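## Task

Get the mint tin and the plastic box into the gray tray so that each ends up standing upright.

## Robot and tools

ROBOT. Two seven-joint Kinova Gen3 arms, left_arm and right_arm, each ending in a vacuum suction cup rather than fingers. Bases in the scene frame: left_arm at (-0.054, +0.373, +0.030) m, right_arm at (+0.021, -0.307, +0.030) m, both nearly unrotated. Each arm has a wrist camera: cam_left_wrist and cam_right_wrist, both 896x504. A camera stand sits behind the arms.

FRAME. All poses, readings and offsets use the scene frame: origin at table-top height midway between the arms, +x out over the table, +y toward left_arm, +z up. Camera image sides do not match arm names. The tracked point of each arm is the cup point, the centre of the suction cup rim; the cup opens along that point's +z axis. About 3 cm behind the rim the tool body widens to roughly 5 cm sideways, so leave clearance. Cup orientation does not fix the elbow; big wrist turns can swing the arm.

ROW FORMAT (shared by execute_actions and move). One row is 14 numbers, always both arms: left dx, dy, dz, rx, ry, rz, left suction, then right dx, dy, dz, rx, ry, rz, right suction. The six pose numbers are offsets, not poses: they are measured from that arm's current Hand target along scene axes, scaled so 1.0 = 0.6 m or 180 degrees, range -1 to 1. rx, ry, rz form one rotation vector, turning about the cup point. All zeros for an arm means no new request. Suction is an absolute level, not an offset: 1 = full vacuum (about 55 kPa below ambient), fractions ask for partial vacuum, 0.05 or less is off. It persists, and 0 is itself an off command, so resend the previous suction value to leave a cup alone.

execute_actions(actions, cameras). actions is a list of actions; each action is a list of up to 15 rows, one per 1/30 s step, and a short action repeats its final row up to 15 steps. Every row inside one action counts from the Hand target at that action's start; the next action starts from the new Hand target, so sending the same offset twice moves twice as far. An empty list returns the full state plus all camera images. cameras picks images by name, ["all"], or [].

move(target, speed, blend, blocking, cameras). Straight-line path for each cup point. target is one 14-number row or a list of up to 15 rows; every row in the list is an offset from the same starting Hand targets, not from the row before. speed: m/s, 0.002 to 0.5, default 0.25, one value or one per target; rotation is capped at twice that in rad/s and at 0.873 rad/s. blend: corner rounding in metres for a list (0 = stop at each). blocking=false returns after about 0.5 s while motion continues. Paths finish together and are cut off after 10 s. Suction of the first row is applied at once; suction of later rows is applied only after arriving there with all arms at rest. Moves do not avoid obstacles or the other arm. The result adds a move: line such as done, off_target, moving, held or fault, with limits=paced (command clipped) or limits=held (steps withheld).

wait(seconds): 0 to 3600, sends nothing new, lets a running move continue. stop(): brakes a running move. zoom_image(camera, region): camera is cam_left_wrist or cam_right_wrist, region [x0, y0, x1, y1] in pixels of the latest image, at most 504 by 504. clear_fault(arm): left_arm or right_arm, clears a reported torque fault only. read_manual(section): licence text only. finished_scene(scene): ends the current scene, given its number; irreversible, and after ending the first scene make no further call in that reply.

CONTROL DETAILS. Each step, commanded orientation is clipped to within 32 degrees of the measured one. The cup often stops short of its Hand target; a later execute_actions call, even all zeros, requests it again, otherwise send the remaining distance as an offset. Joint speed tops out near 1.39 rad/s (big joints) and 1.22 rad/s (wrist joints).

RESULTS. end_effector_position (m) and end_effector_quat_wxyz in scene frame, possibly a few cm off; Hand target, the base for the next offsets; Tool commands; suction_measured (vacuum fraction reached, near 0 if no seal, settles up to 0.15 under the command); part_present (1 once suction_measured hits 0.50, back to 0 below 0.45); joint positions, velocities (may read within noise), torques; Flange force along tool axes; motor temperatures; step readings of cup position during actions. MOTOR HOT appears at 60 C; at 75 C that arm sags and pauses 30 to 60 s.

PICKING AND PLACING. Turn suction on and press the 31 mm rim flat onto a smooth, level face, fully covered, away from edges, holes or seams. Under vacuum the cup compresses, bringing the object up to about 13 mm nearer the tool. To release, set the object down on its support first, then switch suction off; the cup rebounds and can nudge the object, so lift about 20 mm clear. A cup sealed to the table pins the arm until suction is off. Check that every item ends upright inside the tray.

AVOID. The arms are stiff: targets even a few mm beyond a firm contact press hard, and faster motion hits harder. Torque limits are 104.5 N m (first four joints) and 51.3 N m (wrist joints); exceeding them, or a joint deviating over 5 degrees from plan, faults the arm until clear_fault. Keep the two arms and anything they hold apart. Never drop objects, release them while moving, let them fall off the table, or let fragile items fall more than a few cm. Loose objects may occasionally get bumped by outside pushes.

Each tool is called after "Call:" as name(argument=value, ...), one argument or row to a line, values as JSON.

## Session

Call:
execute_actions(
  actions=[],
)

Scene clock: 0.00 s.
left_arm: end_effector_position=(+0.1293, +0.5390, +0.2956) suction_measured=0.00 part_present=0 end_effector_quat_wxyz=(+0.281, +0.842, -0.376, +0.266) | right_arm: end_effector_position=(+0.0841, -0.5961, +0.1715) suction_measured=0.00 part_present=0 end_effector_quat_wxyz=(-0.453, +0.198, +0.864, -0.092)
Joint positions: left_arm=[-1.181 0.359 -0.165 1.989 0.438 1.528 -2.39] | right_arm=[0.483 0.795 0.337 1.99 0.438 1.157 3.182]
Joint velocities: within noise
Joint torques (N m): no reading
Motor temperatures (°C): left_arm=[36 32 35 40 43 39 42] | right_arm=[32 35 34 36 43 43 43]
Flange force (N): no reading
Hand target: left_arm +0.1293, +0.5390, +0.2956; +0.281, +0.842, -0.376, +0.266 | right_arm +0.0841, -0.5961, +0.1715; -0.453, +0.198, +0.864, -0.092
Tool commands: left_gripper/suction=+0.0 right_gripper/suction=+0.0

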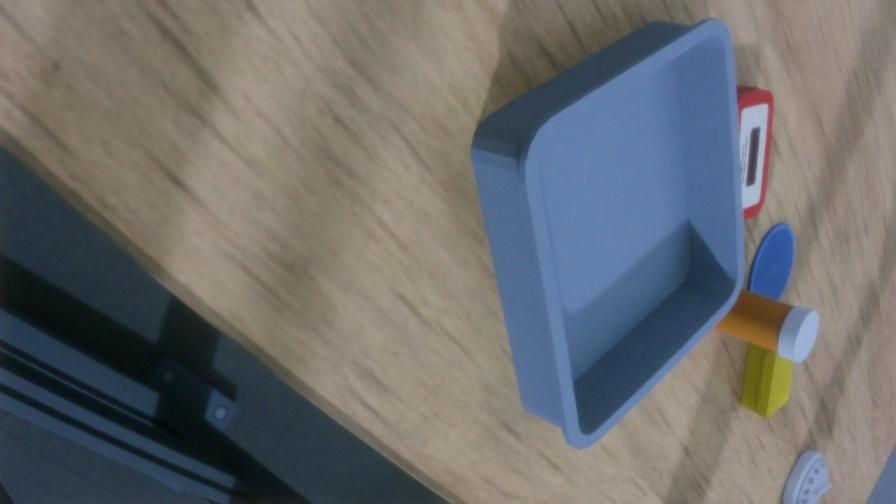

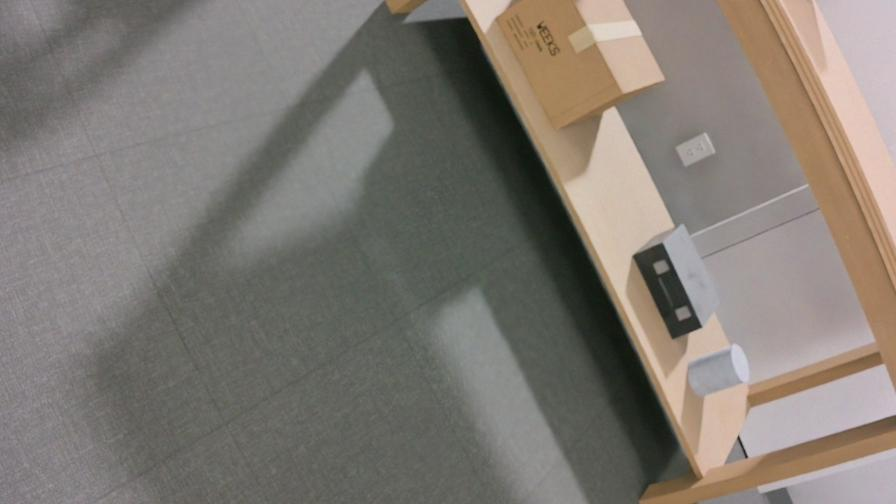

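Call:
move(
  target=[0.4,-0.5,0.34,0.259,-0.007,-0.221,0,0.5,0.33,0.45,-0.007,-0.305,0,0],
  speed=0.4,
  cameras=["all"],
)

Scene clock: 20.60 s.
left_arm: end_effector_position=(+0.3693, +0.2390, +0.4996) suction_measured=0.00 part_present=0 end_effector_quat_wxyz=(-0.001, +0.706, -0.708, -0.001) | right_arm: end_effector_position=(+0.3842, -0.3981, +0.4415) suction_measured=0.00 part_present=0 end_effector_quat_wxyz=(-0.001, +0.223, +0.975, +0.000)
Joint positions: left_arm=[-0.094 0.36 0.597 1.057 -0.206 1.778 -1.15] | right_arm=[0.082 0.143 0.095 1.472 -0.015 1.529 2.887]
Joint torques (N m): left_arm=[-0.31 -11.54 1.56 -7.82 0.06 0.08 -0.41] | right_arm=[0.91 -8.87 0.55 -9.58 0.07 -0.09 0.31]
Flange force (N): left_arm=[0.2 4.6 4.8] | right_arm=[9.4 1.0 7.7]
Hand target: left_arm +0.3693, +0.2390, +0.4996; -0.001, +0.706, -0.708, -0.001 | right_arm +0.3841, -0.3981, +0.4415; -0.001, +0.223, +0.975, +0.000
Off the commanded pose: left_arm 0.000 m, 0 deg | right_arm 0.000 m, 0 deg.
move: done

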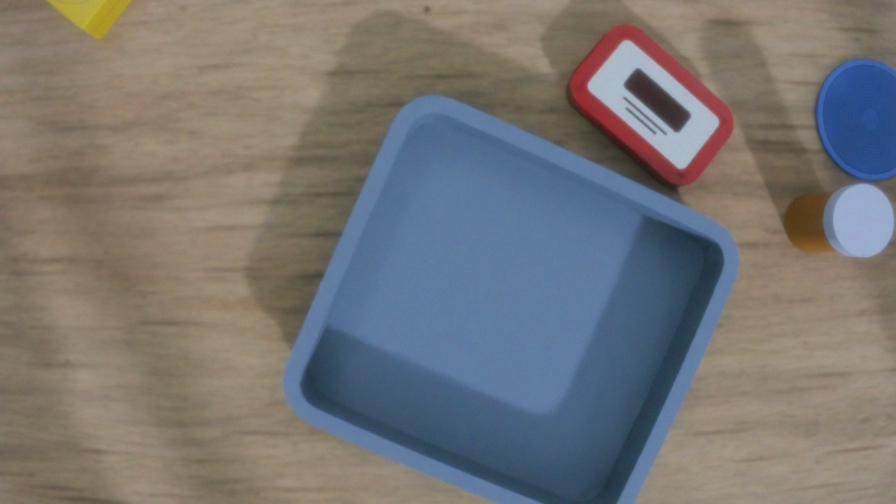

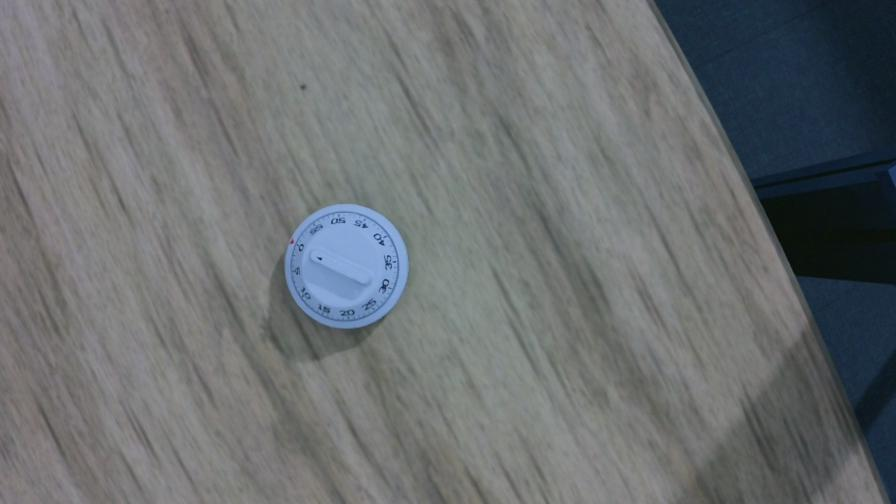

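Call:
move(
  target=[0.2,0.25,0,0,0,0,0,0,0,0,0,0,0,0],
  speed=0.4,
  cameras=["cam_left_wrist"],
)

Call:
zoom_image(
  camera="cam_left_wrist",
  region=[100, 20, 500, 320],
)

Scene clock: 27.97 s.
left_arm: end_effector_position=(+0.4893, +0.3890, +0.4996) suction_measured=0.00 part_present=0 end_effector_quat_wxyz=(-0.001, +0.706, -0.708, -0.001) | right_arm: end_effector_position=(+0.3841, -0.3981, +0.4415) suction_measured=0.00 part_present=0 end_effector_quat_wxyz=(-0.001, +0.223, +0.975, +0.000)
Joint positions: left_arm=[-0.209 0.676 0.523 0.518 -0.352 1.992 -1.514] | right_arm=[0.082 0.143 0.095 1.472 -0.015 1.529 2.887]
Joint torques (N m): left_arm=[-0.4 -16.82 1.54 -7 0.1 0.17 -0.44] | right_arm=[0.96 -8.81 0.46 -9.61 0.05 -0.07 0.34]
Flange force (N): left_arm=no reading | right_arm=[9.6 1.0 7.9]
Hand target: left_arm +0.4893, +0.3890, +0.4996; -0.001, +0.706, -0.708, -0.001 | right_arm +0.3841, -0.3981, +0.4415; -0.001, +0.223, +0.975, +0.000
Off the commanded pose: left_arm 0.000 m, 0 deg | right_arm 0.000 m, 0 deg.
move: done

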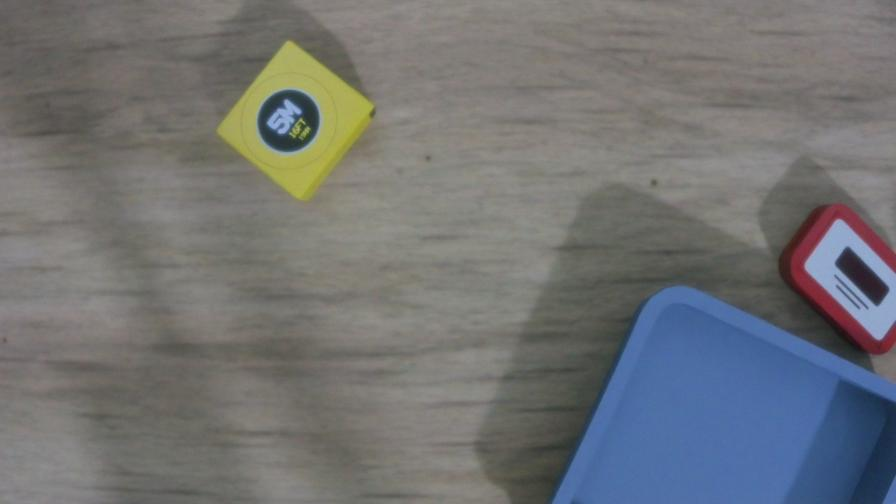

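Scaled by 1.260 from the camera's image (finer frame: 1280x720).

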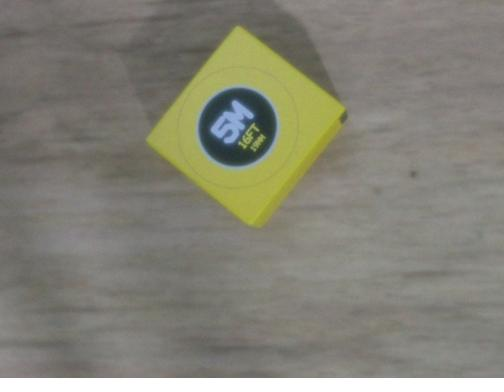

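Call:
move(
  target=[0.1,-0.6,0,0,0,0,0,0.33,0,0.1,0,0,0,0],
  speed=0.4,
  cameras=["all"],
)

Scene clock: 37.37 s.
left_arm: end_effector_position=(+0.5485, +0.0294, +0.4990) suction_measured=0.00 part_present=0 end_effector_quat_wxyz=(-0.052, +0.693, -0.695, +0.185) | right_arm: end_effector_position=(+0.5817, -0.3980, +0.5010) suction_measured=0.00 part_present=0 end_effector_quat_wxyz=(+0.006, +0.223, +0.975, +0.001)
Joint positions: left_arm=[0.477 0.924 0.48 0.035 -0.459 1.799 -1.079] | right_arm=[0.084 0.781 0.112 0.248 -0.093 2.102 2.825]
Joint torques (N m): left_arm=[-0.38 -20.3 0.58 -6.86 0.11 -0.38 -0.4] | right_arm=[0.93 -17.97 0.62 -8.41 -0.07 -0.15 0.33]
Flange force (N): no reading
Hand target: left_arm +0.5493, +0.0290, +0.4996; -0.001, +0.706, -0.708, -0.001 | right_arm +0.5821, -0.3981, +0.5015; -0.001, +0.223, +0.975, +0.000
Off the commanded pose: left_arm 0.001 m, 22 deg | right_arm 0.001 m, 1 deg.
elbow stopped short (left arm): the move would have taken joint 4 (elbow) straighter than the controller allows.
joint sent to its limit (right arm) — joint 6 (wrist pitch), upper limit. The joint targets still meet the commanded pose.
move: off_target (left_arm)

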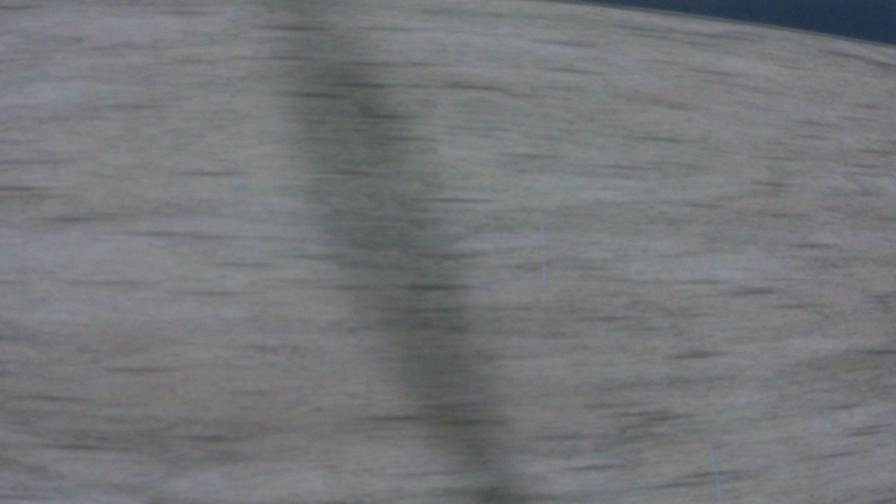

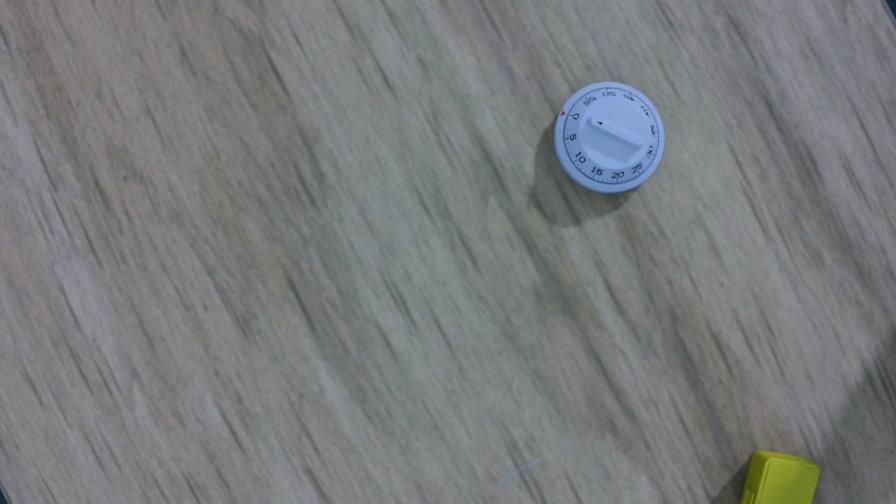

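Call:
move(
  target=[-0.13,0.15,-0.2,0,0,0,0,-0.27,0.263,-0.17,0,0,0,0],
  speed=0.4,
  cameras=["all"],
)

Scene clock: 45.43 s.
left_arm: end_effector_position=(+0.4713, +0.1190, +0.3796) suction_measured=0.00 part_present=0 end_effector_quat_wxyz=(-0.001, +0.706, -0.708, -0.001) | right_arm: end_effector_position=(+0.4202, -0.2403, +0.3995) suction_measured=0.00 part_present=0 end_effector_quat_wxyz=(-0.001, +0.223, +0.975, +0.000)
Joint positions: left_arm=[0.216 0.731 0.524 0.832 -0.343 1.646 -0.983] | right_arm=[-0.267 0.226 0.03 1.503 -0.009 1.414 2.473]
Joint torques (N m): left_arm=[-0.4 -18.06 2.17 -7.8 0.06 0.22 -0.4] | right_arm=[0.66 -10.31 0.56 -9.38 0 -0.07 0.49]
Flange force (N): left_arm=[-1.9 7.0 5.1] | right_arm=[8.8 -2.8 6.5]
Hand target: left_arm +0.4713, +0.1190, +0.3796; -0.001, +0.706, -0.708, -0.001 | right_arm +0.4202, -0.2403, +0.3995; -0.001, +0.223, +0.975, +0.000
Off the commanded pose: left_arm 0.000 m, 0 deg | right_arm 0.000 m, 0 deg.
move: done

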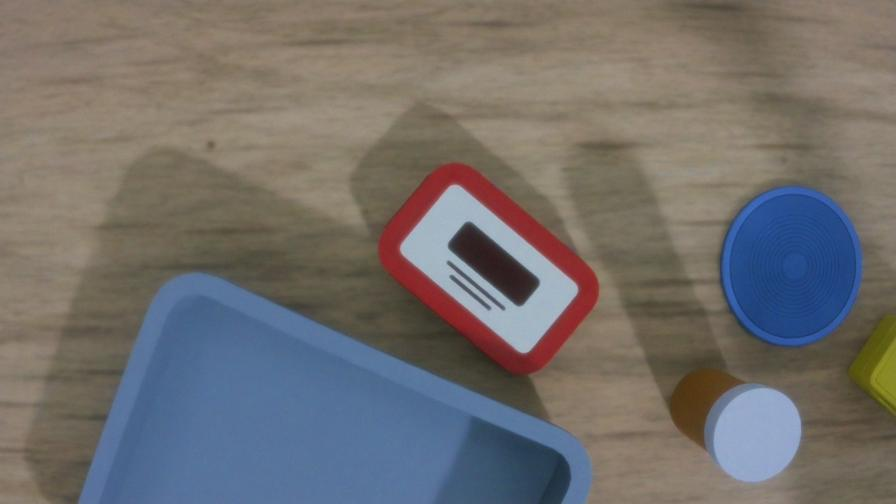

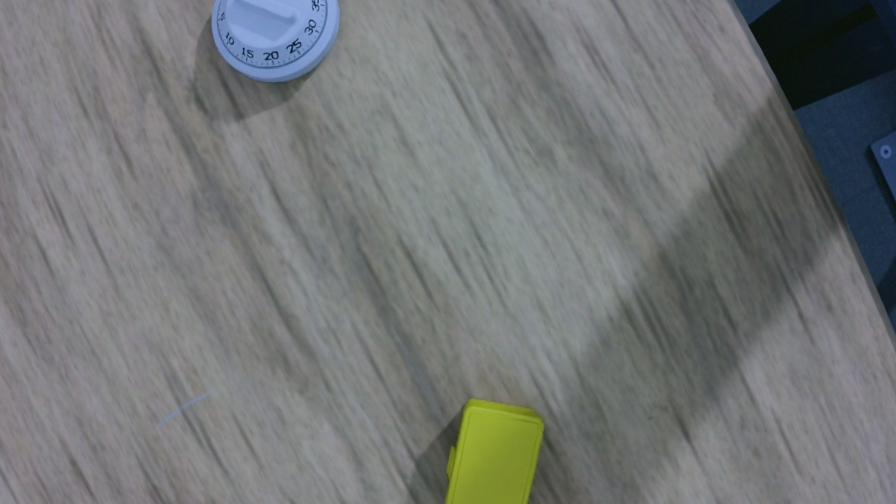

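Call:
move(
  target=[0.08,-0.0325,-0.516,0,0,0,1,0.07,0.15,0,0,0,0,0],
  speed=0.3,
  cameras=["all"],
)

Scene clock: 54.83 s.
left_arm: end_effector_position=(+0.5193, +0.0995, +0.0701) suction_measured=0.00 part_present=0 end_effector_quat_wxyz=(-0.001, +0.706, -0.708, -0.001) | right_arm: end_effector_position=(+0.4621, -0.1503, +0.3995) suction_measured=0.00 part_present=0 end_effector_quat_wxyz=(-0.001, +0.223, +0.975, +0.000)
Joint positions: left_arm=[0.231 1.114 0.432 1.074 -0.453 1.041 -0.906] | right_arm=[-0.404 0.378 -0.01 1.289 0.002 1.476 2.295]
Joint torques (N m): left_arm=[-0.31 -21.16 2.87 -6.54 0.07 0.21 -0.39] | right_arm=[1.05 -12.85 0.46 -9.45 0.08 -0.06 0.38]
Flange force (N): left_arm=[-1.9 6.4 1.2] | right_arm=[9.4 -5.4 6.9]
Hand target: left_arm +0.5193, +0.0995, +0.0700; -0.001, +0.706, -0.708, -0.001 | right_arm +0.4621, -0.1503, +0.3995; -0.001, +0.223, +0.975, +0.000
Off the commanded pose: left_arm 0.000 m, 0 deg | right_arm 0.000 m, 0 deg.
move: done

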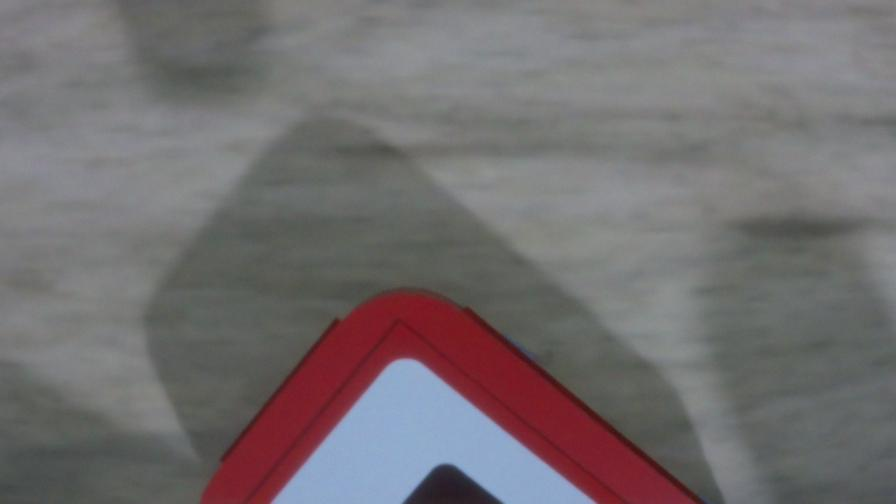

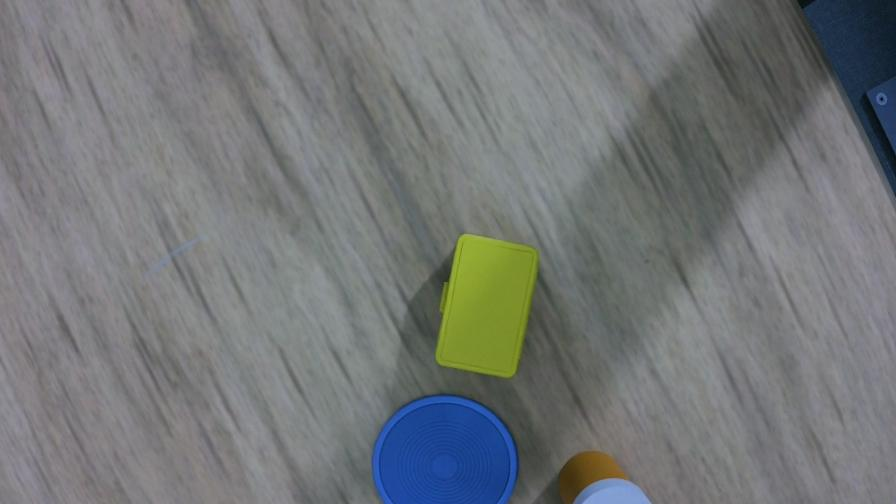

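Call:
move(
  target=[0,0,-0.045,0,0,0,1,-0.052,-0.024,-0.55,0,0,0,1],
  speed=0.3,
  cameras=["all"],
)

Scene clock: 63.17 s.
left_arm: end_effector_position=(+0.5193, +0.0995, +0.0430) suction_measured=0.00 part_present=0 end_effector_quat_wxyz=(-0.001, +0.706, -0.708, -0.001) | right_arm: end_effector_position=(+0.4309, -0.1647, +0.0695) suction_measured=0.00 part_present=0 end_effector_quat_wxyz=(-0.001, +0.223, +0.975, +0.000)
Joint positions: left_arm=[0.235 1.154 0.421 1.078 -0.464 0.997 -0.9] | right_arm=[-0.394 0.748 -0.02 1.904 0.025 0.491 2.278]
Joint torques (N m): left_arm=[-0.36 -21.35 2.84 -6.47 0.07 0.18 -0.42] | right_arm=[0.98 -14.93 0.61 -5.9 0.07 -0.09 0.38]
Flange force (N): left_arm=[-2.0 6.9 1.0] | right_arm=[8.8 -4.3 0.2]
Hand target: left_arm +0.5193, +0.0995, +0.0430; -0.001, +0.706, -0.708, -0.001 | right_arm +0.4309, -0.1647, +0.0695; -0.001, +0.223, +0.975, +0.000
Off the commanded pose: left_arm 0.000 m, 0 deg | right_arm 0.000 m, 0 deg.
move: done

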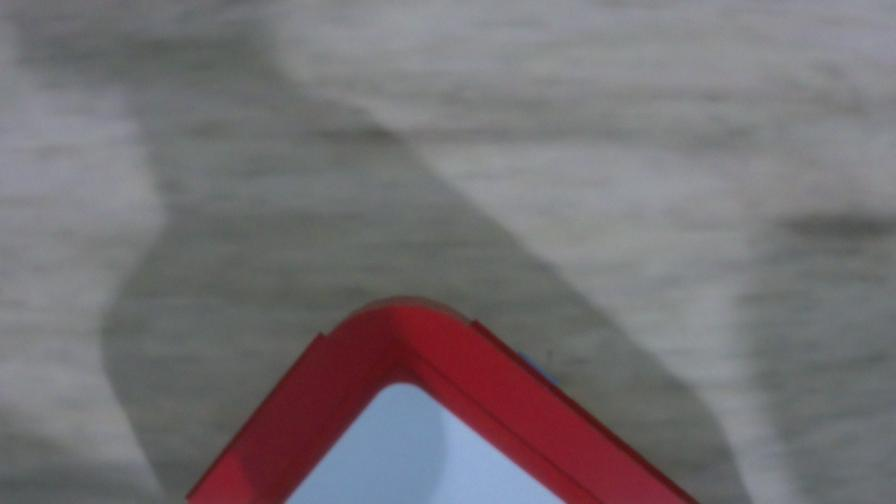

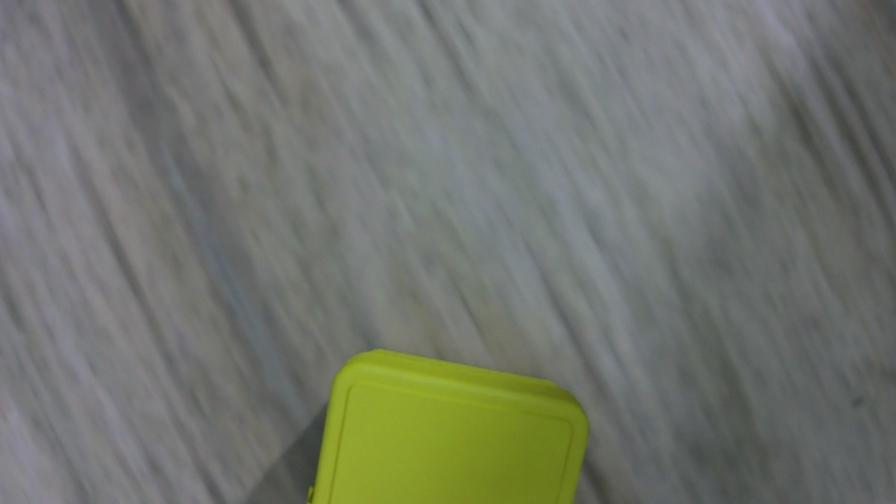

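Call:
move(
  target=[0,0,-0.0217,0,0,0,1,0,0,-0.068,0,0,0,1],
  speed=0.03,
)

Scene clock: 69.80 s.
left_arm: end_effector_position=(+0.5193, +0.0995, +0.0300) suction_measured=0.00 part_present=0 end_effector_quat_wxyz=(-0.001, +0.706, -0.708, -0.001) | right_arm: end_effector_position=(+0.4309, -0.1647, +0.0287) suction_measured=0.00 part_present=0 end_effector_quat_wxyz=(-0.001, +0.223, +0.975, +0.000)
Joint positions: left_arm=[0.237 1.174 0.416 1.078 -0.468 0.977 -0.897] | right_arm=[-0.396 0.841 -0.018 1.907 0.029 0.395 2.275]
Joint torques (N m): left_arm=[-0.35 -21.44 2.81 -6.4 0.08 0.18 -0.41] | right_arm=[0.96 -14.78 0.77 -5 0.01 -0.02 0.39]
Flange force (N): left_arm=[-2.0 6.9 0.9] | right_arm=[8.5 -4.3 -2.1]
Hand target: left_arm +0.5193, +0.0995, +0.0300; -0.001, +0.706, -0.708, -0.001 | right_arm +0.4309, -0.1647, +0.0287; -0.001, +0.223, +0.975, +0.000
Off the commanded pose: left_arm 0.000 m, 0 deg | right_arm 0.000 m, 0 deg.
move: done

Call:
move(
  target=[0,0,-0.0067,0,0,0,1,0,0,-0.0083,0,0,0,1],
  speed=0.02,
)

Call:
move(
  target=[0,0,-0.0067,0,0,0,1,0,0,-0.0067,0,0,0,1],
  speed=0.02,
  cameras=["all"],
)

Scene clock: 85.57 s.
left_arm: end_effector_position=(+0.5193, +0.0995, +0.0260) suction_measured=0.00 part_present=0 end_effector_quat_wxyz=(-0.001, +0.706, -0.708, -0.001) | right_arm: end_effector_position=(+0.4310, -0.1647, +0.0237) suction_measured=0.00 part_present=0 end_effector_quat_wxyz=(-0.001, +0.223, +0.975, +0.000)
Joint positions: left_arm=[0.238 1.18 0.414 1.077 -0.47 0.971 -0.896] | right_arm=[-0.396 0.853 -0.017 1.907 0.029 0.384 2.275]
Joint torques (N m): left_arm=[-0.37 -21.49 2.82 -6.35 0.06 0.22 -0.41] | right_arm=[1.05 -13.19 0.82 -4.78 -0.01 -0.05 0.36]
Flange force (N): left_arm=[-1.9 6.9 0.9] | right_arm=[9.2 -4.8 -6.1]
Hand target: left_arm +0.5193, +0.0995, +0.0260; -0.001, +0.706, -0.708, -0.001 | right_arm +0.4309, -0.1647, +0.0237; -0.001, +0.223, +0.975, +0.000
Off the commanded pose: left_arm 0.000 m, 0 deg | right_arm 0.000 m, 0 deg.
move: done

Scene clock: 86.07 s.
left_arm: end_effector_position=(+0.5193, +0.0995, +0.0220) suction_measured=0.55 part_present=1 end_effector_quat_wxyz=(-0.001, +0.706, -0.708, -0.001) | right_arm: end_effector_position=(+0.4310, -0.1647, +0.0198) suction_measured=0.00 part_present=0 end_effector_quat_wxyz=(-0.001, +0.223, +0.975, +0.001)
Joint positions: left_arm=[0.238 1.187 0.413 1.077 -0.472 0.966 -0.896] | right_arm=[-0.396 0.862 -0.017 1.906 0.029 0.375 2.275]
Joint torques (N m): left_arm=[-0.33 -22.33 3 -6.59 0.08 0.23 -0.42] | right_arm=[1.14 5.64 0.65 -6.76 0.2 -4.14 0.37]
Flange force (N): left_arm=[-2.0 6.8 2.2] | right_arm=[19.4 -14.4 -59.7]
Hand target: left_arm +0.5193, +0.0995, +0.0220; -0.001, +0.706, -0.708, -0.001 | right_arm +0.4309, -0.1647, +0.0197; -0.001, +0.223, +0.975, +0.000
Off the commanded pose: left_arm 0.000 m, 0 deg | right_arm 0.000 m, 0 deg.
move: done

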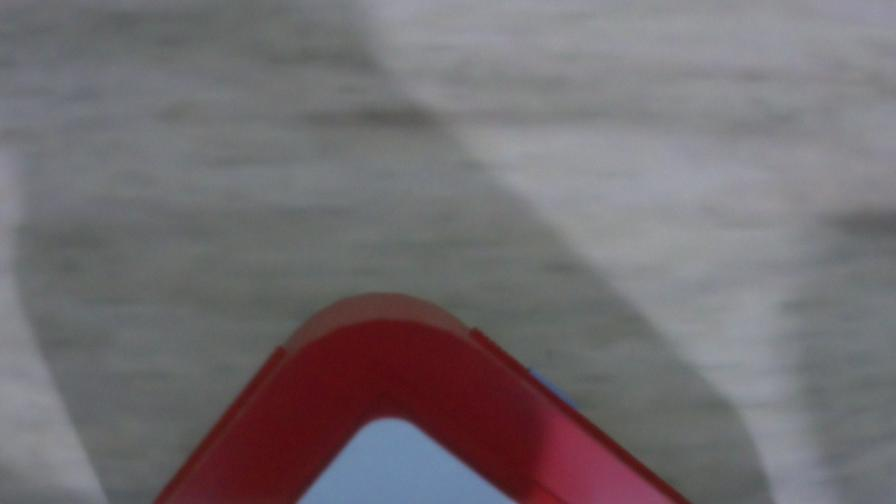

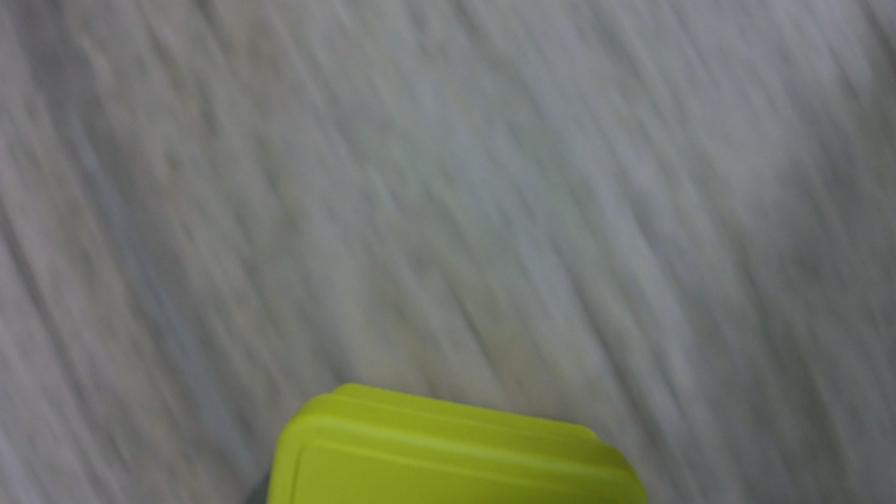

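Call:
move(
  target=[0,0,0.2,0,0,0,1,0,0,0.0035,0,0,0,1],
  speed=0.15,
  cameras=["cam_left_wrist"],
)

Scene clock: 99.20 s.
left_arm: end_effector_position=(+0.5193, +0.0995, +0.1419) suction_measured=1.00 part_present=1 end_effector_quat_wxyz=(-0.001, +0.706, -0.708, -0.001) | right_arm: end_effector_position=(+0.4309, -0.1647, +0.0218) suction_measured=0.00 part_present=0 end_effector_quat_wxyz=(-0.001, +0.223, +0.975, +0.000)
Joint positions: left_arm=[0.225 1.02 0.459 1.032 -0.424 1.174 -0.928] | right_arm=[-0.396 0.858 -0.017 1.906 0.029 0.379 2.275]
Joint torques (N m): left_arm=[-0.34 -21.67 2.88 -7.31 0.08 0.15 -0.42] | right_arm=[1.24 -11.99 0.83 -4.7 0.07 -0.36 0.33]
Flange force (N): left_arm=[-1.5 5.9 3.2] | right_arm=[9.7 -4.6 -9.7]
Hand target: left_arm +0.5193, +0.0995, +0.1420; -0.001, +0.706, -0.708, -0.001 | right_arm +0.4309, -0.1647, +0.0218; -0.001, +0.223, +0.975, +0.000
Off the commanded pose: left_arm 0.000 m, 0 deg | right_arm 0.000 m, 0 deg.
move: done

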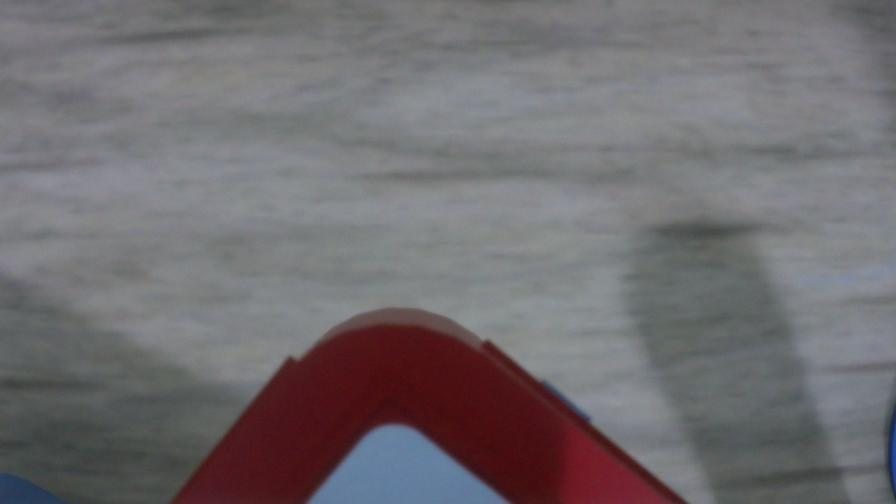

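Call:
move(
  target=[
    [-0.08,0.06,0,0,0,0.039,1,0.004,-0.002,0.01,0,0,0,1],
    [-0.167,0.136,0,0,0,0.078,1,0.004,-0.002,-0.0023,0,0,0,1],
  ],
  speed=[0.2,0.2],
  blend=[0,0],
  cameras=["all"],
)

Scene clock: 118.47 s.
left_arm: end_effector_position=(+0.4191, +0.1811, +0.1420) suction_measured=0.99 part_present=1 end_effector_quat_wxyz=(-0.001, +0.787, -0.616, -0.001) | right_arm: end_effector_position=(+0.4334, -0.1659, +0.0204) suction_measured=0.00 part_present=0 end_effector_quat_wxyz=(-0.001, +0.223, +0.975, +0.000)
Joint positions: left_arm=[0.099 0.76 0.406 1.598 -0.37 0.861 -0.686] | right_arm=[-0.391 0.862 -0.018 1.9 0.03 0.381 2.279]
Joint torques (N m): left_arm=[-0.37 -17.02 2.5 -6.48 0.08 0.18 -0.42] | right_arm=[1.28 -0.47 0.82 -5.92 0.11 -2.85 0.38]
Flange force (N): left_arm=[-1.8 5.1 3.4] | right_arm=[16.1 -10.6 -42.3]
Hand target: left_arm +0.4191, +0.1811, +0.1420; -0.001, +0.787, -0.616, -0.001 | right_arm +0.4333, -0.1659, +0.0204; -0.001, +0.223, +0.975, +0.000
Off the commanded pose: left_arm 0.000 m, 0 deg | right_arm 0.000 m, 0 deg.
move: done

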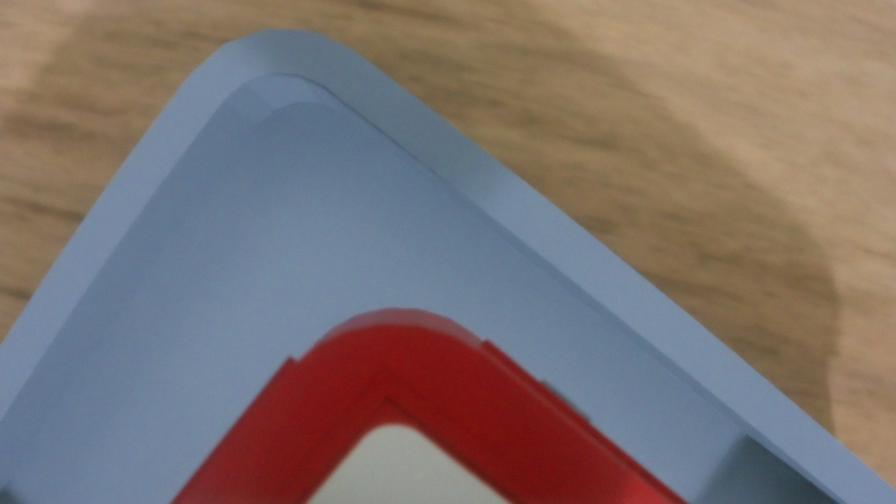

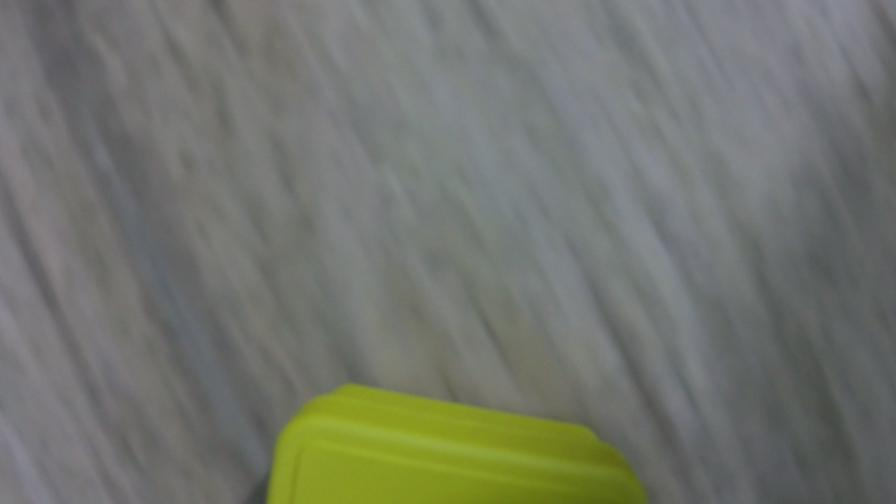

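Call:
move(
  target=[
    [0.012,-0.006,-0.08,0,0,0,1,0,0,0.05,0,0,0,1],
    [0.012,-0.006,-0.188,0,0,0,1,0,0,0.05,0,0,0,1],
  ],
  speed=[0.15,0.06],
  cameras=["all"],
)

Call:
zoom_image(
  camera="cam_right_wrist",
  region=[200, 300, 700, 504],
)

Scene clock: 133.70 s.
left_arm: end_effector_position=(+0.4263, +0.1775, +0.0292) suction_measured=0.96 part_present=1 end_effector_quat_wxyz=(-0.001, +0.787, -0.616, -0.001) | right_arm: end_effector_position=(+0.4333, -0.1659, +0.0504) suction_measured=0.00 part_present=0 end_effector_quat_wxyz=(-0.001, +0.223, +0.975, +0.000)
Joint positions: left_arm=[0.155 0.967 0.32 1.605 -0.448 0.644 -0.626] | right_arm=[-0.39 0.793 -0.02 1.9 0.028 0.449 2.281]
Joint torques (N m): left_arm=[-0.32 -18.58 2.42 -5.11 0.06 0.28 -0.41] | right_arm=[0.99 -14.96 0.65 -5.36 -0.01 -0.09 0.35]
Flange force (N): left_arm=[-2.0 5.1 2.6] | right_arm=[8.2 -3.9 -0.9]
Hand target: left_arm +0.4263, +0.1775, +0.0292; -0.001, +0.787, -0.616, -0.001 | right_arm +0.4333, -0.1659, +0.0504; -0.001, +0.223, +0.975, +0.000
Off the commanded pose: left_arm 0.000 m, 0 deg | right_arm 0.000 m, 0 deg.
move: done

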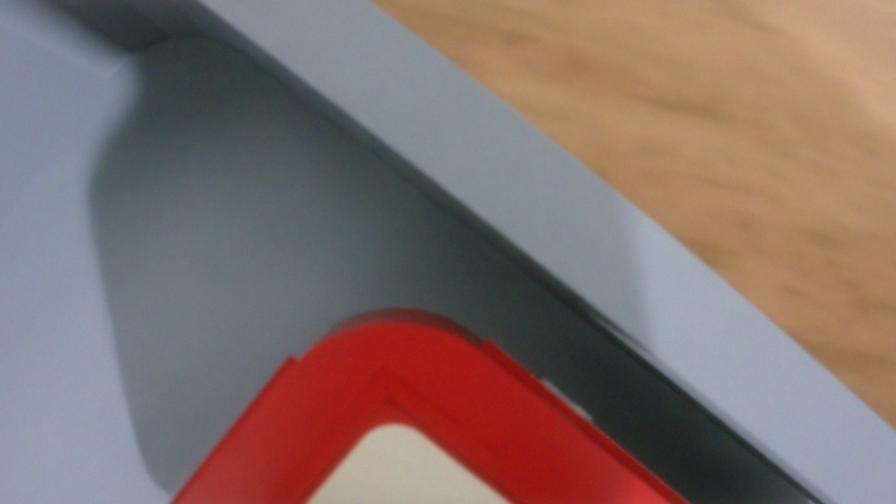

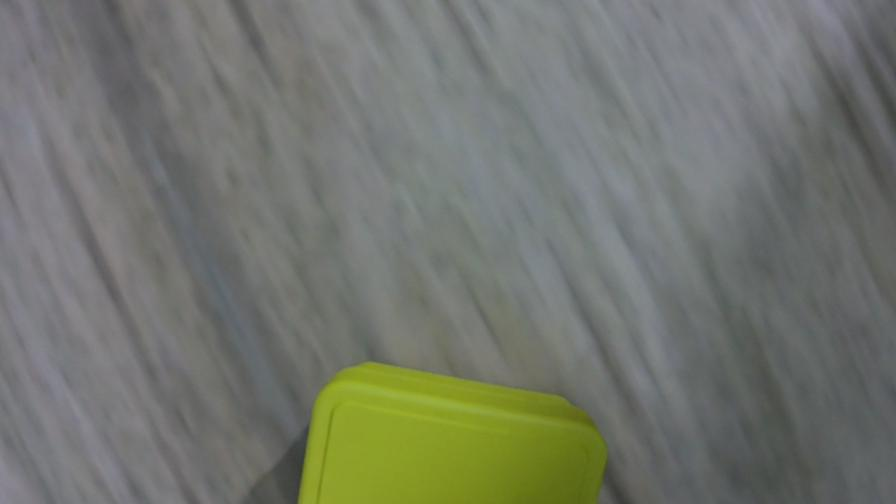

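Scaled by 1.008 from the camera's image (finer frame: 1280x720).

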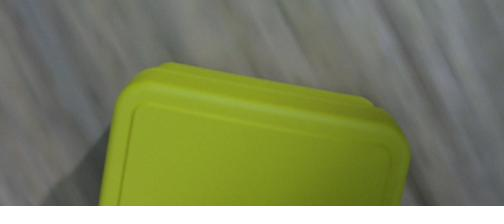

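Call:
move(
  target=[
    [0,0,-0.006,0,0,0,1,0.0057,0.0057,-0.042,0,0,0,1],
    [0,0,-0.006,0,0,0,0,0.0057,0.0057,-0.0495,0,0,0,1],
  ],
  speed=[0.06,0.02],
  cameras=["all"],
)

Scene clock: 147.23 s.
left_arm: end_effector_position=(+0.4263, +0.1775, +0.0256) suction_measured=0.00 part_present=0 end_effector_quat_wxyz=(-0.001, +0.787, -0.616, -0.001) | right_arm: end_effector_position=(+0.4368, -0.1625, +0.0207) suction_measured=0.00 part_present=0 end_effector_quat_wxyz=(-0.001, +0.223, +0.975, +0.000)
Joint positions: left_arm=[0.156 0.974 0.317 1.604 -0.451 0.637 -0.625] | right_arm=[-0.396 0.866 -0.017 1.884 0.029 0.393 2.276]
Joint torques (N m): left_arm=[-0.46 -17.07 2.11 -4.55 0.06 0.24 -0.4] | right_arm=[0.75 -3.62 0.34 -5.14 0.05 -1.94 0.35]
Flange force (N): left_arm=[-1.8 5.1 -0.6] | right_arm=[12.8 -9.3 -32.8]
Hand target: left_arm +0.4263, +0.1775, +0.0256; -0.001, +0.787, -0.616, -0.001 | right_arm +0.4368, -0.1625, +0.0207; -0.001, +0.223, +0.975, +0.000
Off the commanded pose: left_arm 0.000 m, 0 deg | right_arm 0.000 m, 0 deg.
move: done

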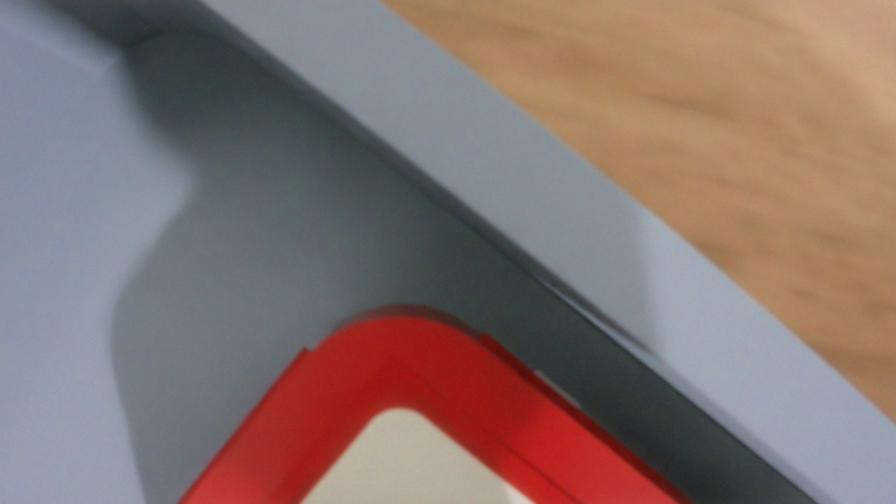

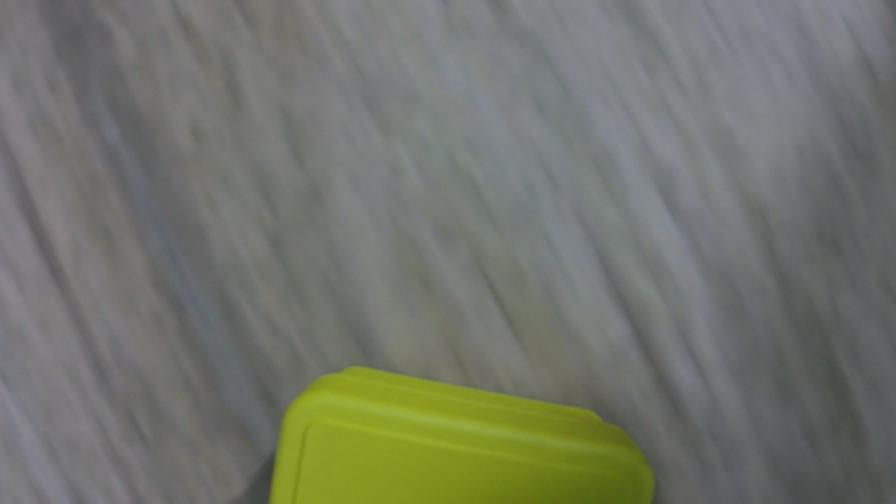

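Call:
move(
  target=[
    [0,0,0.25,0,0,0,0,0,0,0.25,0,0,0,0],
    [-0.044,-0.5625,0.378,0,0,-0.078,0,-0.095,-0.43,0.38,0,0,0,0],
  ],
  speed=[0.2,0.35],
  blend=[0.03,0],
  cameras=["cam_left_wrist"],
)

Call:
zoom_image(
  camera="cam_left_wrist",
  region=[250, 100, 650, 400],
)

Scene clock: 159.53 s.
left_arm: end_effector_position=(+0.3998, -0.1599, +0.2523) suction_measured=0.00 part_present=0 end_effector_quat_wxyz=(-0.001, +0.706, -0.708, +0.000) | right_arm: end_effector_position=(+0.3798, -0.4205, +0.2487) suction_measured=0.00 part_present=0 end_effector_quat_wxyz=(-0.001, +0.223, +0.975, +0.000)
Joint positions: left_arm=[0.796 1.204 0.476 0.206 -0.452 1.754 -0.688] | right_arm=[0.166 0.307 0.073 1.92 -0.029 0.918 2.962]
Joint torques (N m): left_arm=[-0.38 -23.32 1.05 -7.52 0.07 0.14 -0.38] | right_arm=[0.92 -10.22 0.6 -7.98 -0.01 -0.14 0.38]
Flange force (N): left_arm=no reading | right_arm=[9.0 2.0 2.8]
Hand target: left_arm +0.3999, -0.1600, +0.2524; -0.001, +0.706, -0.708, -0.001 | right_arm +0.3798, -0.4205, +0.2487; -0.001, +0.223, +0.975, +0.000
Off the commanded pose: left_arm 0.000 m, 0 deg | right_arm 0.000 m, 0 deg.
move: done

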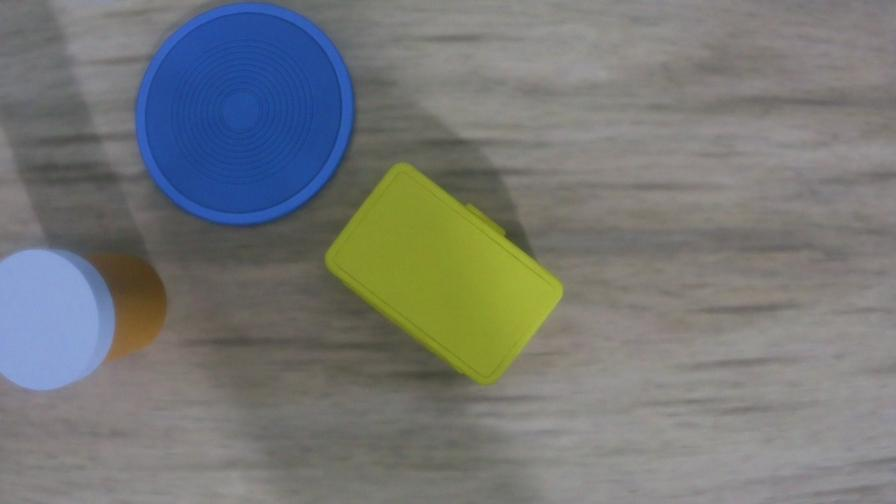

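Scaled by 1.260 from the camera's image (finer frame: 1280x720).

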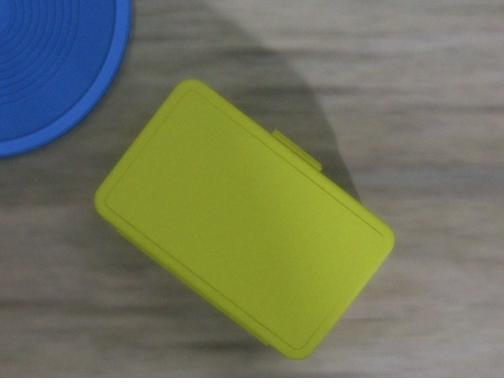

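Call:
move(
  target=[0.08,0.0025,-0.32,0,0,0,1,0,0,0,0,0,0,0],
  speed=0.3,
  cameras=["cam_left_wrist"],
)

Scene clock: 165.20 s.
left_arm: end_effector_position=(+0.4478, -0.1585, +0.0604) suction_measured=0.00 part_present=0 end_effector_quat_wxyz=(-0.001, +0.706, -0.708, -0.001) | right_arm: end_effector_position=(+0.3798, -0.4205, +0.2487) suction_measured=0.00 part_present=0 end_effector_quat_wxyz=(-0.001, +0.223, +0.975, +0.000)
Joint positions: left_arm=[0.748 1.468 0.462 0.212 -0.463 1.485 -0.737] | right_arm=[0.166 0.307 0.073 1.92 -0.029 0.918 2.962]
Joint torques (N m): left_arm=[-0.4 -24.6 1.13 -7.45 0.03 0.18 -0.4] | right_arm=[0.97 -10.27 0.68 -7.94 0.03 -0.1 0.37]
Flange force (N): left_arm=no reading | right_arm=[8.8 2.2 3.0]
Hand target: left_arm +0.4479, -0.1585, +0.0604; -0.001, +0.706, -0.708, -0.001 | right_arm +0.3798, -0.4205, +0.2487; -0.001, +0.223, +0.975, +0.000
Off the commanded pose: left_arm 0.000 m, 0 deg | right_arm 0.000 m, 0 deg.
move: done

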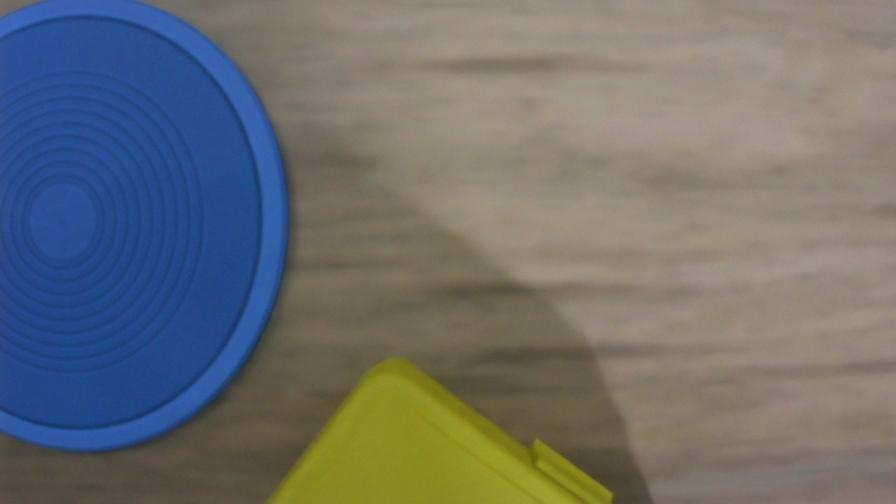

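Call:
move(
  target=[
    [-0.0083,-0.021,-0.035,0,0,0,1,0,0,0,0,0,0,0],
    [-0.0083,-0.021,-0.0667,0,0,0,1,0,0,0,0,0,0,0],
  ],
  speed=[0.1,0.02],
  cameras=["cam_left_wrist"],
)

Scene clock: 174.37 s.
left_arm: end_effector_position=(+0.4427, -0.1708, +0.0207) suction_measured=0.99 part_present=1 end_effector_quat_wxyz=(-0.001, +0.706, -0.708, +0.003) | right_arm: end_effector_position=(+0.3798, -0.4205, +0.2487) suction_measured=0.00 part_present=0 end_effector_quat_wxyz=(-0.001, +0.223, +0.975, +0.000)
Joint positions: left_arm=[0.798 1.59 0.464 0.035 -0.466 1.515 -0.765] | right_arm=[0.166 0.307 0.073 1.92 -0.029 0.918 2.962]
Joint torques (N m): left_arm=[-0.76 -8.79 0.13 -2.25 -0.04 -1.26 -0.44] | right_arm=[0.97 -10.28 0.65 -8.16 0.08 -0.11 0.32]
Flange force (N): left_arm=no reading | right_arm=[9.4 1.9 3.4]
Hand target: left_arm +0.4429, -0.1711, +0.0203; -0.001, +0.706, -0.708, -0.001 | right_arm +0.3798, -0.4205, +0.2487; -0.001, +0.223, +0.975, +0.000
Off the commanded pose: left_arm 0.000 m, 0 deg | right_arm 0.000 m, 0 deg.
elbow stopped short (left arm): the move would have taken joint 4 (elbow) straighter than the controller allows.
elbow read too straight (left arm): the controller reads joint 4 (elbow) straighter than it allows; while it does, the hand can move without a command.
move: done

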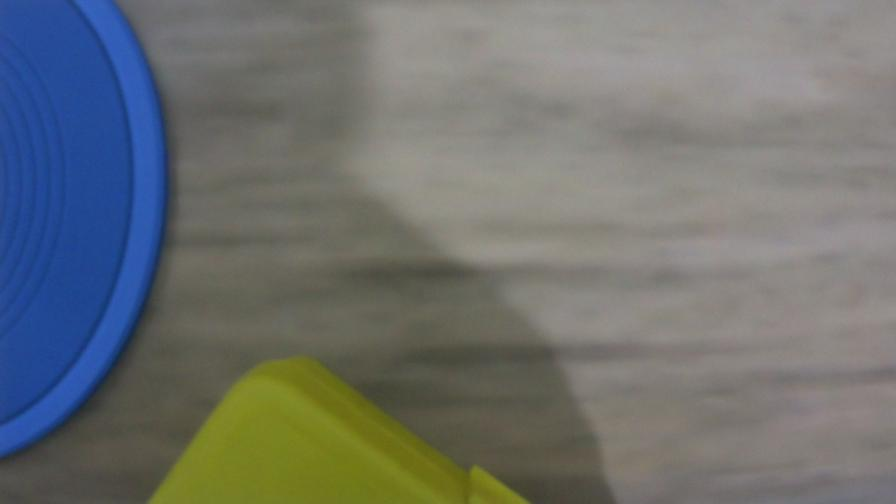

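Call:
move(
  target=[
    [0,0,0.3,0,0,0,1,0,0,0,0,0,0,0],
    [-0.177,0.612,0.3,0,0,0.055,1,0,0,0,0,0,0,0],
  ],
  speed=[0.15,0.25],
  blend=[0.02,0],
  cameras=["cam_left_wrist"],
)

Scene clock: 185.13 s.
left_arm: end_effector_position=(+0.3367, +0.1961, +0.2003) suction_measured=0.99 part_present=1 end_effector_quat_wxyz=(-0.001, +0.765, -0.644, -0.001) | right_arm: end_effector_position=(+0.3798, -0.4205, +0.2487) suction_measured=0.00 part_present=0 end_effector_quat_wxyz=(-0.001, +0.223, +0.975, +0.000)
Joint positions: left_arm=[0.009 0.533 0.531 1.836 -0.347 0.866 -0.699] | right_arm=[0.166 0.307 0.073 1.92 -0.029 0.918 2.962]
Joint torques (N m): left_arm=[-0.15 -12.69 2.16 -6.15 0.03 0.17 -0.52] | right_arm=[1 -10.36 0.66 -8.09 0.07 -0.12 0.33]
Flange force (N): left_arm=[-1.0 4.1 2.8] | right_arm=[9.1 2.1 3.3]
Hand target: left_arm +0.3367, +0.1961, +0.2003; -0.001, +0.765, -0.644, -0.001 | right_arm +0.3798, -0.4205, +0.2487; -0.001, +0.223, +0.975, +0.000
Off the commanded pose: left_arm 0.000 m, 0 deg | right_arm 0.000 m, 0 deg.
elbow stopped short (left arm): the move would have taken joint 4 (elbow) straighter than the controller allows.
move: done

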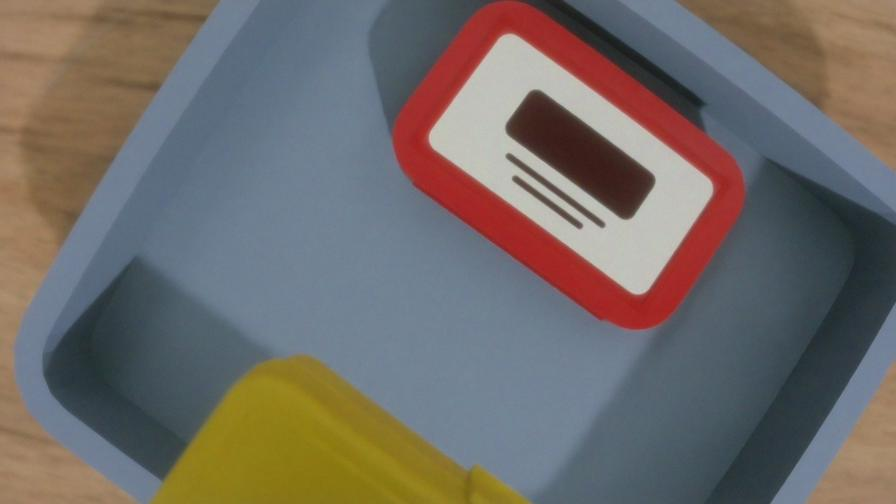

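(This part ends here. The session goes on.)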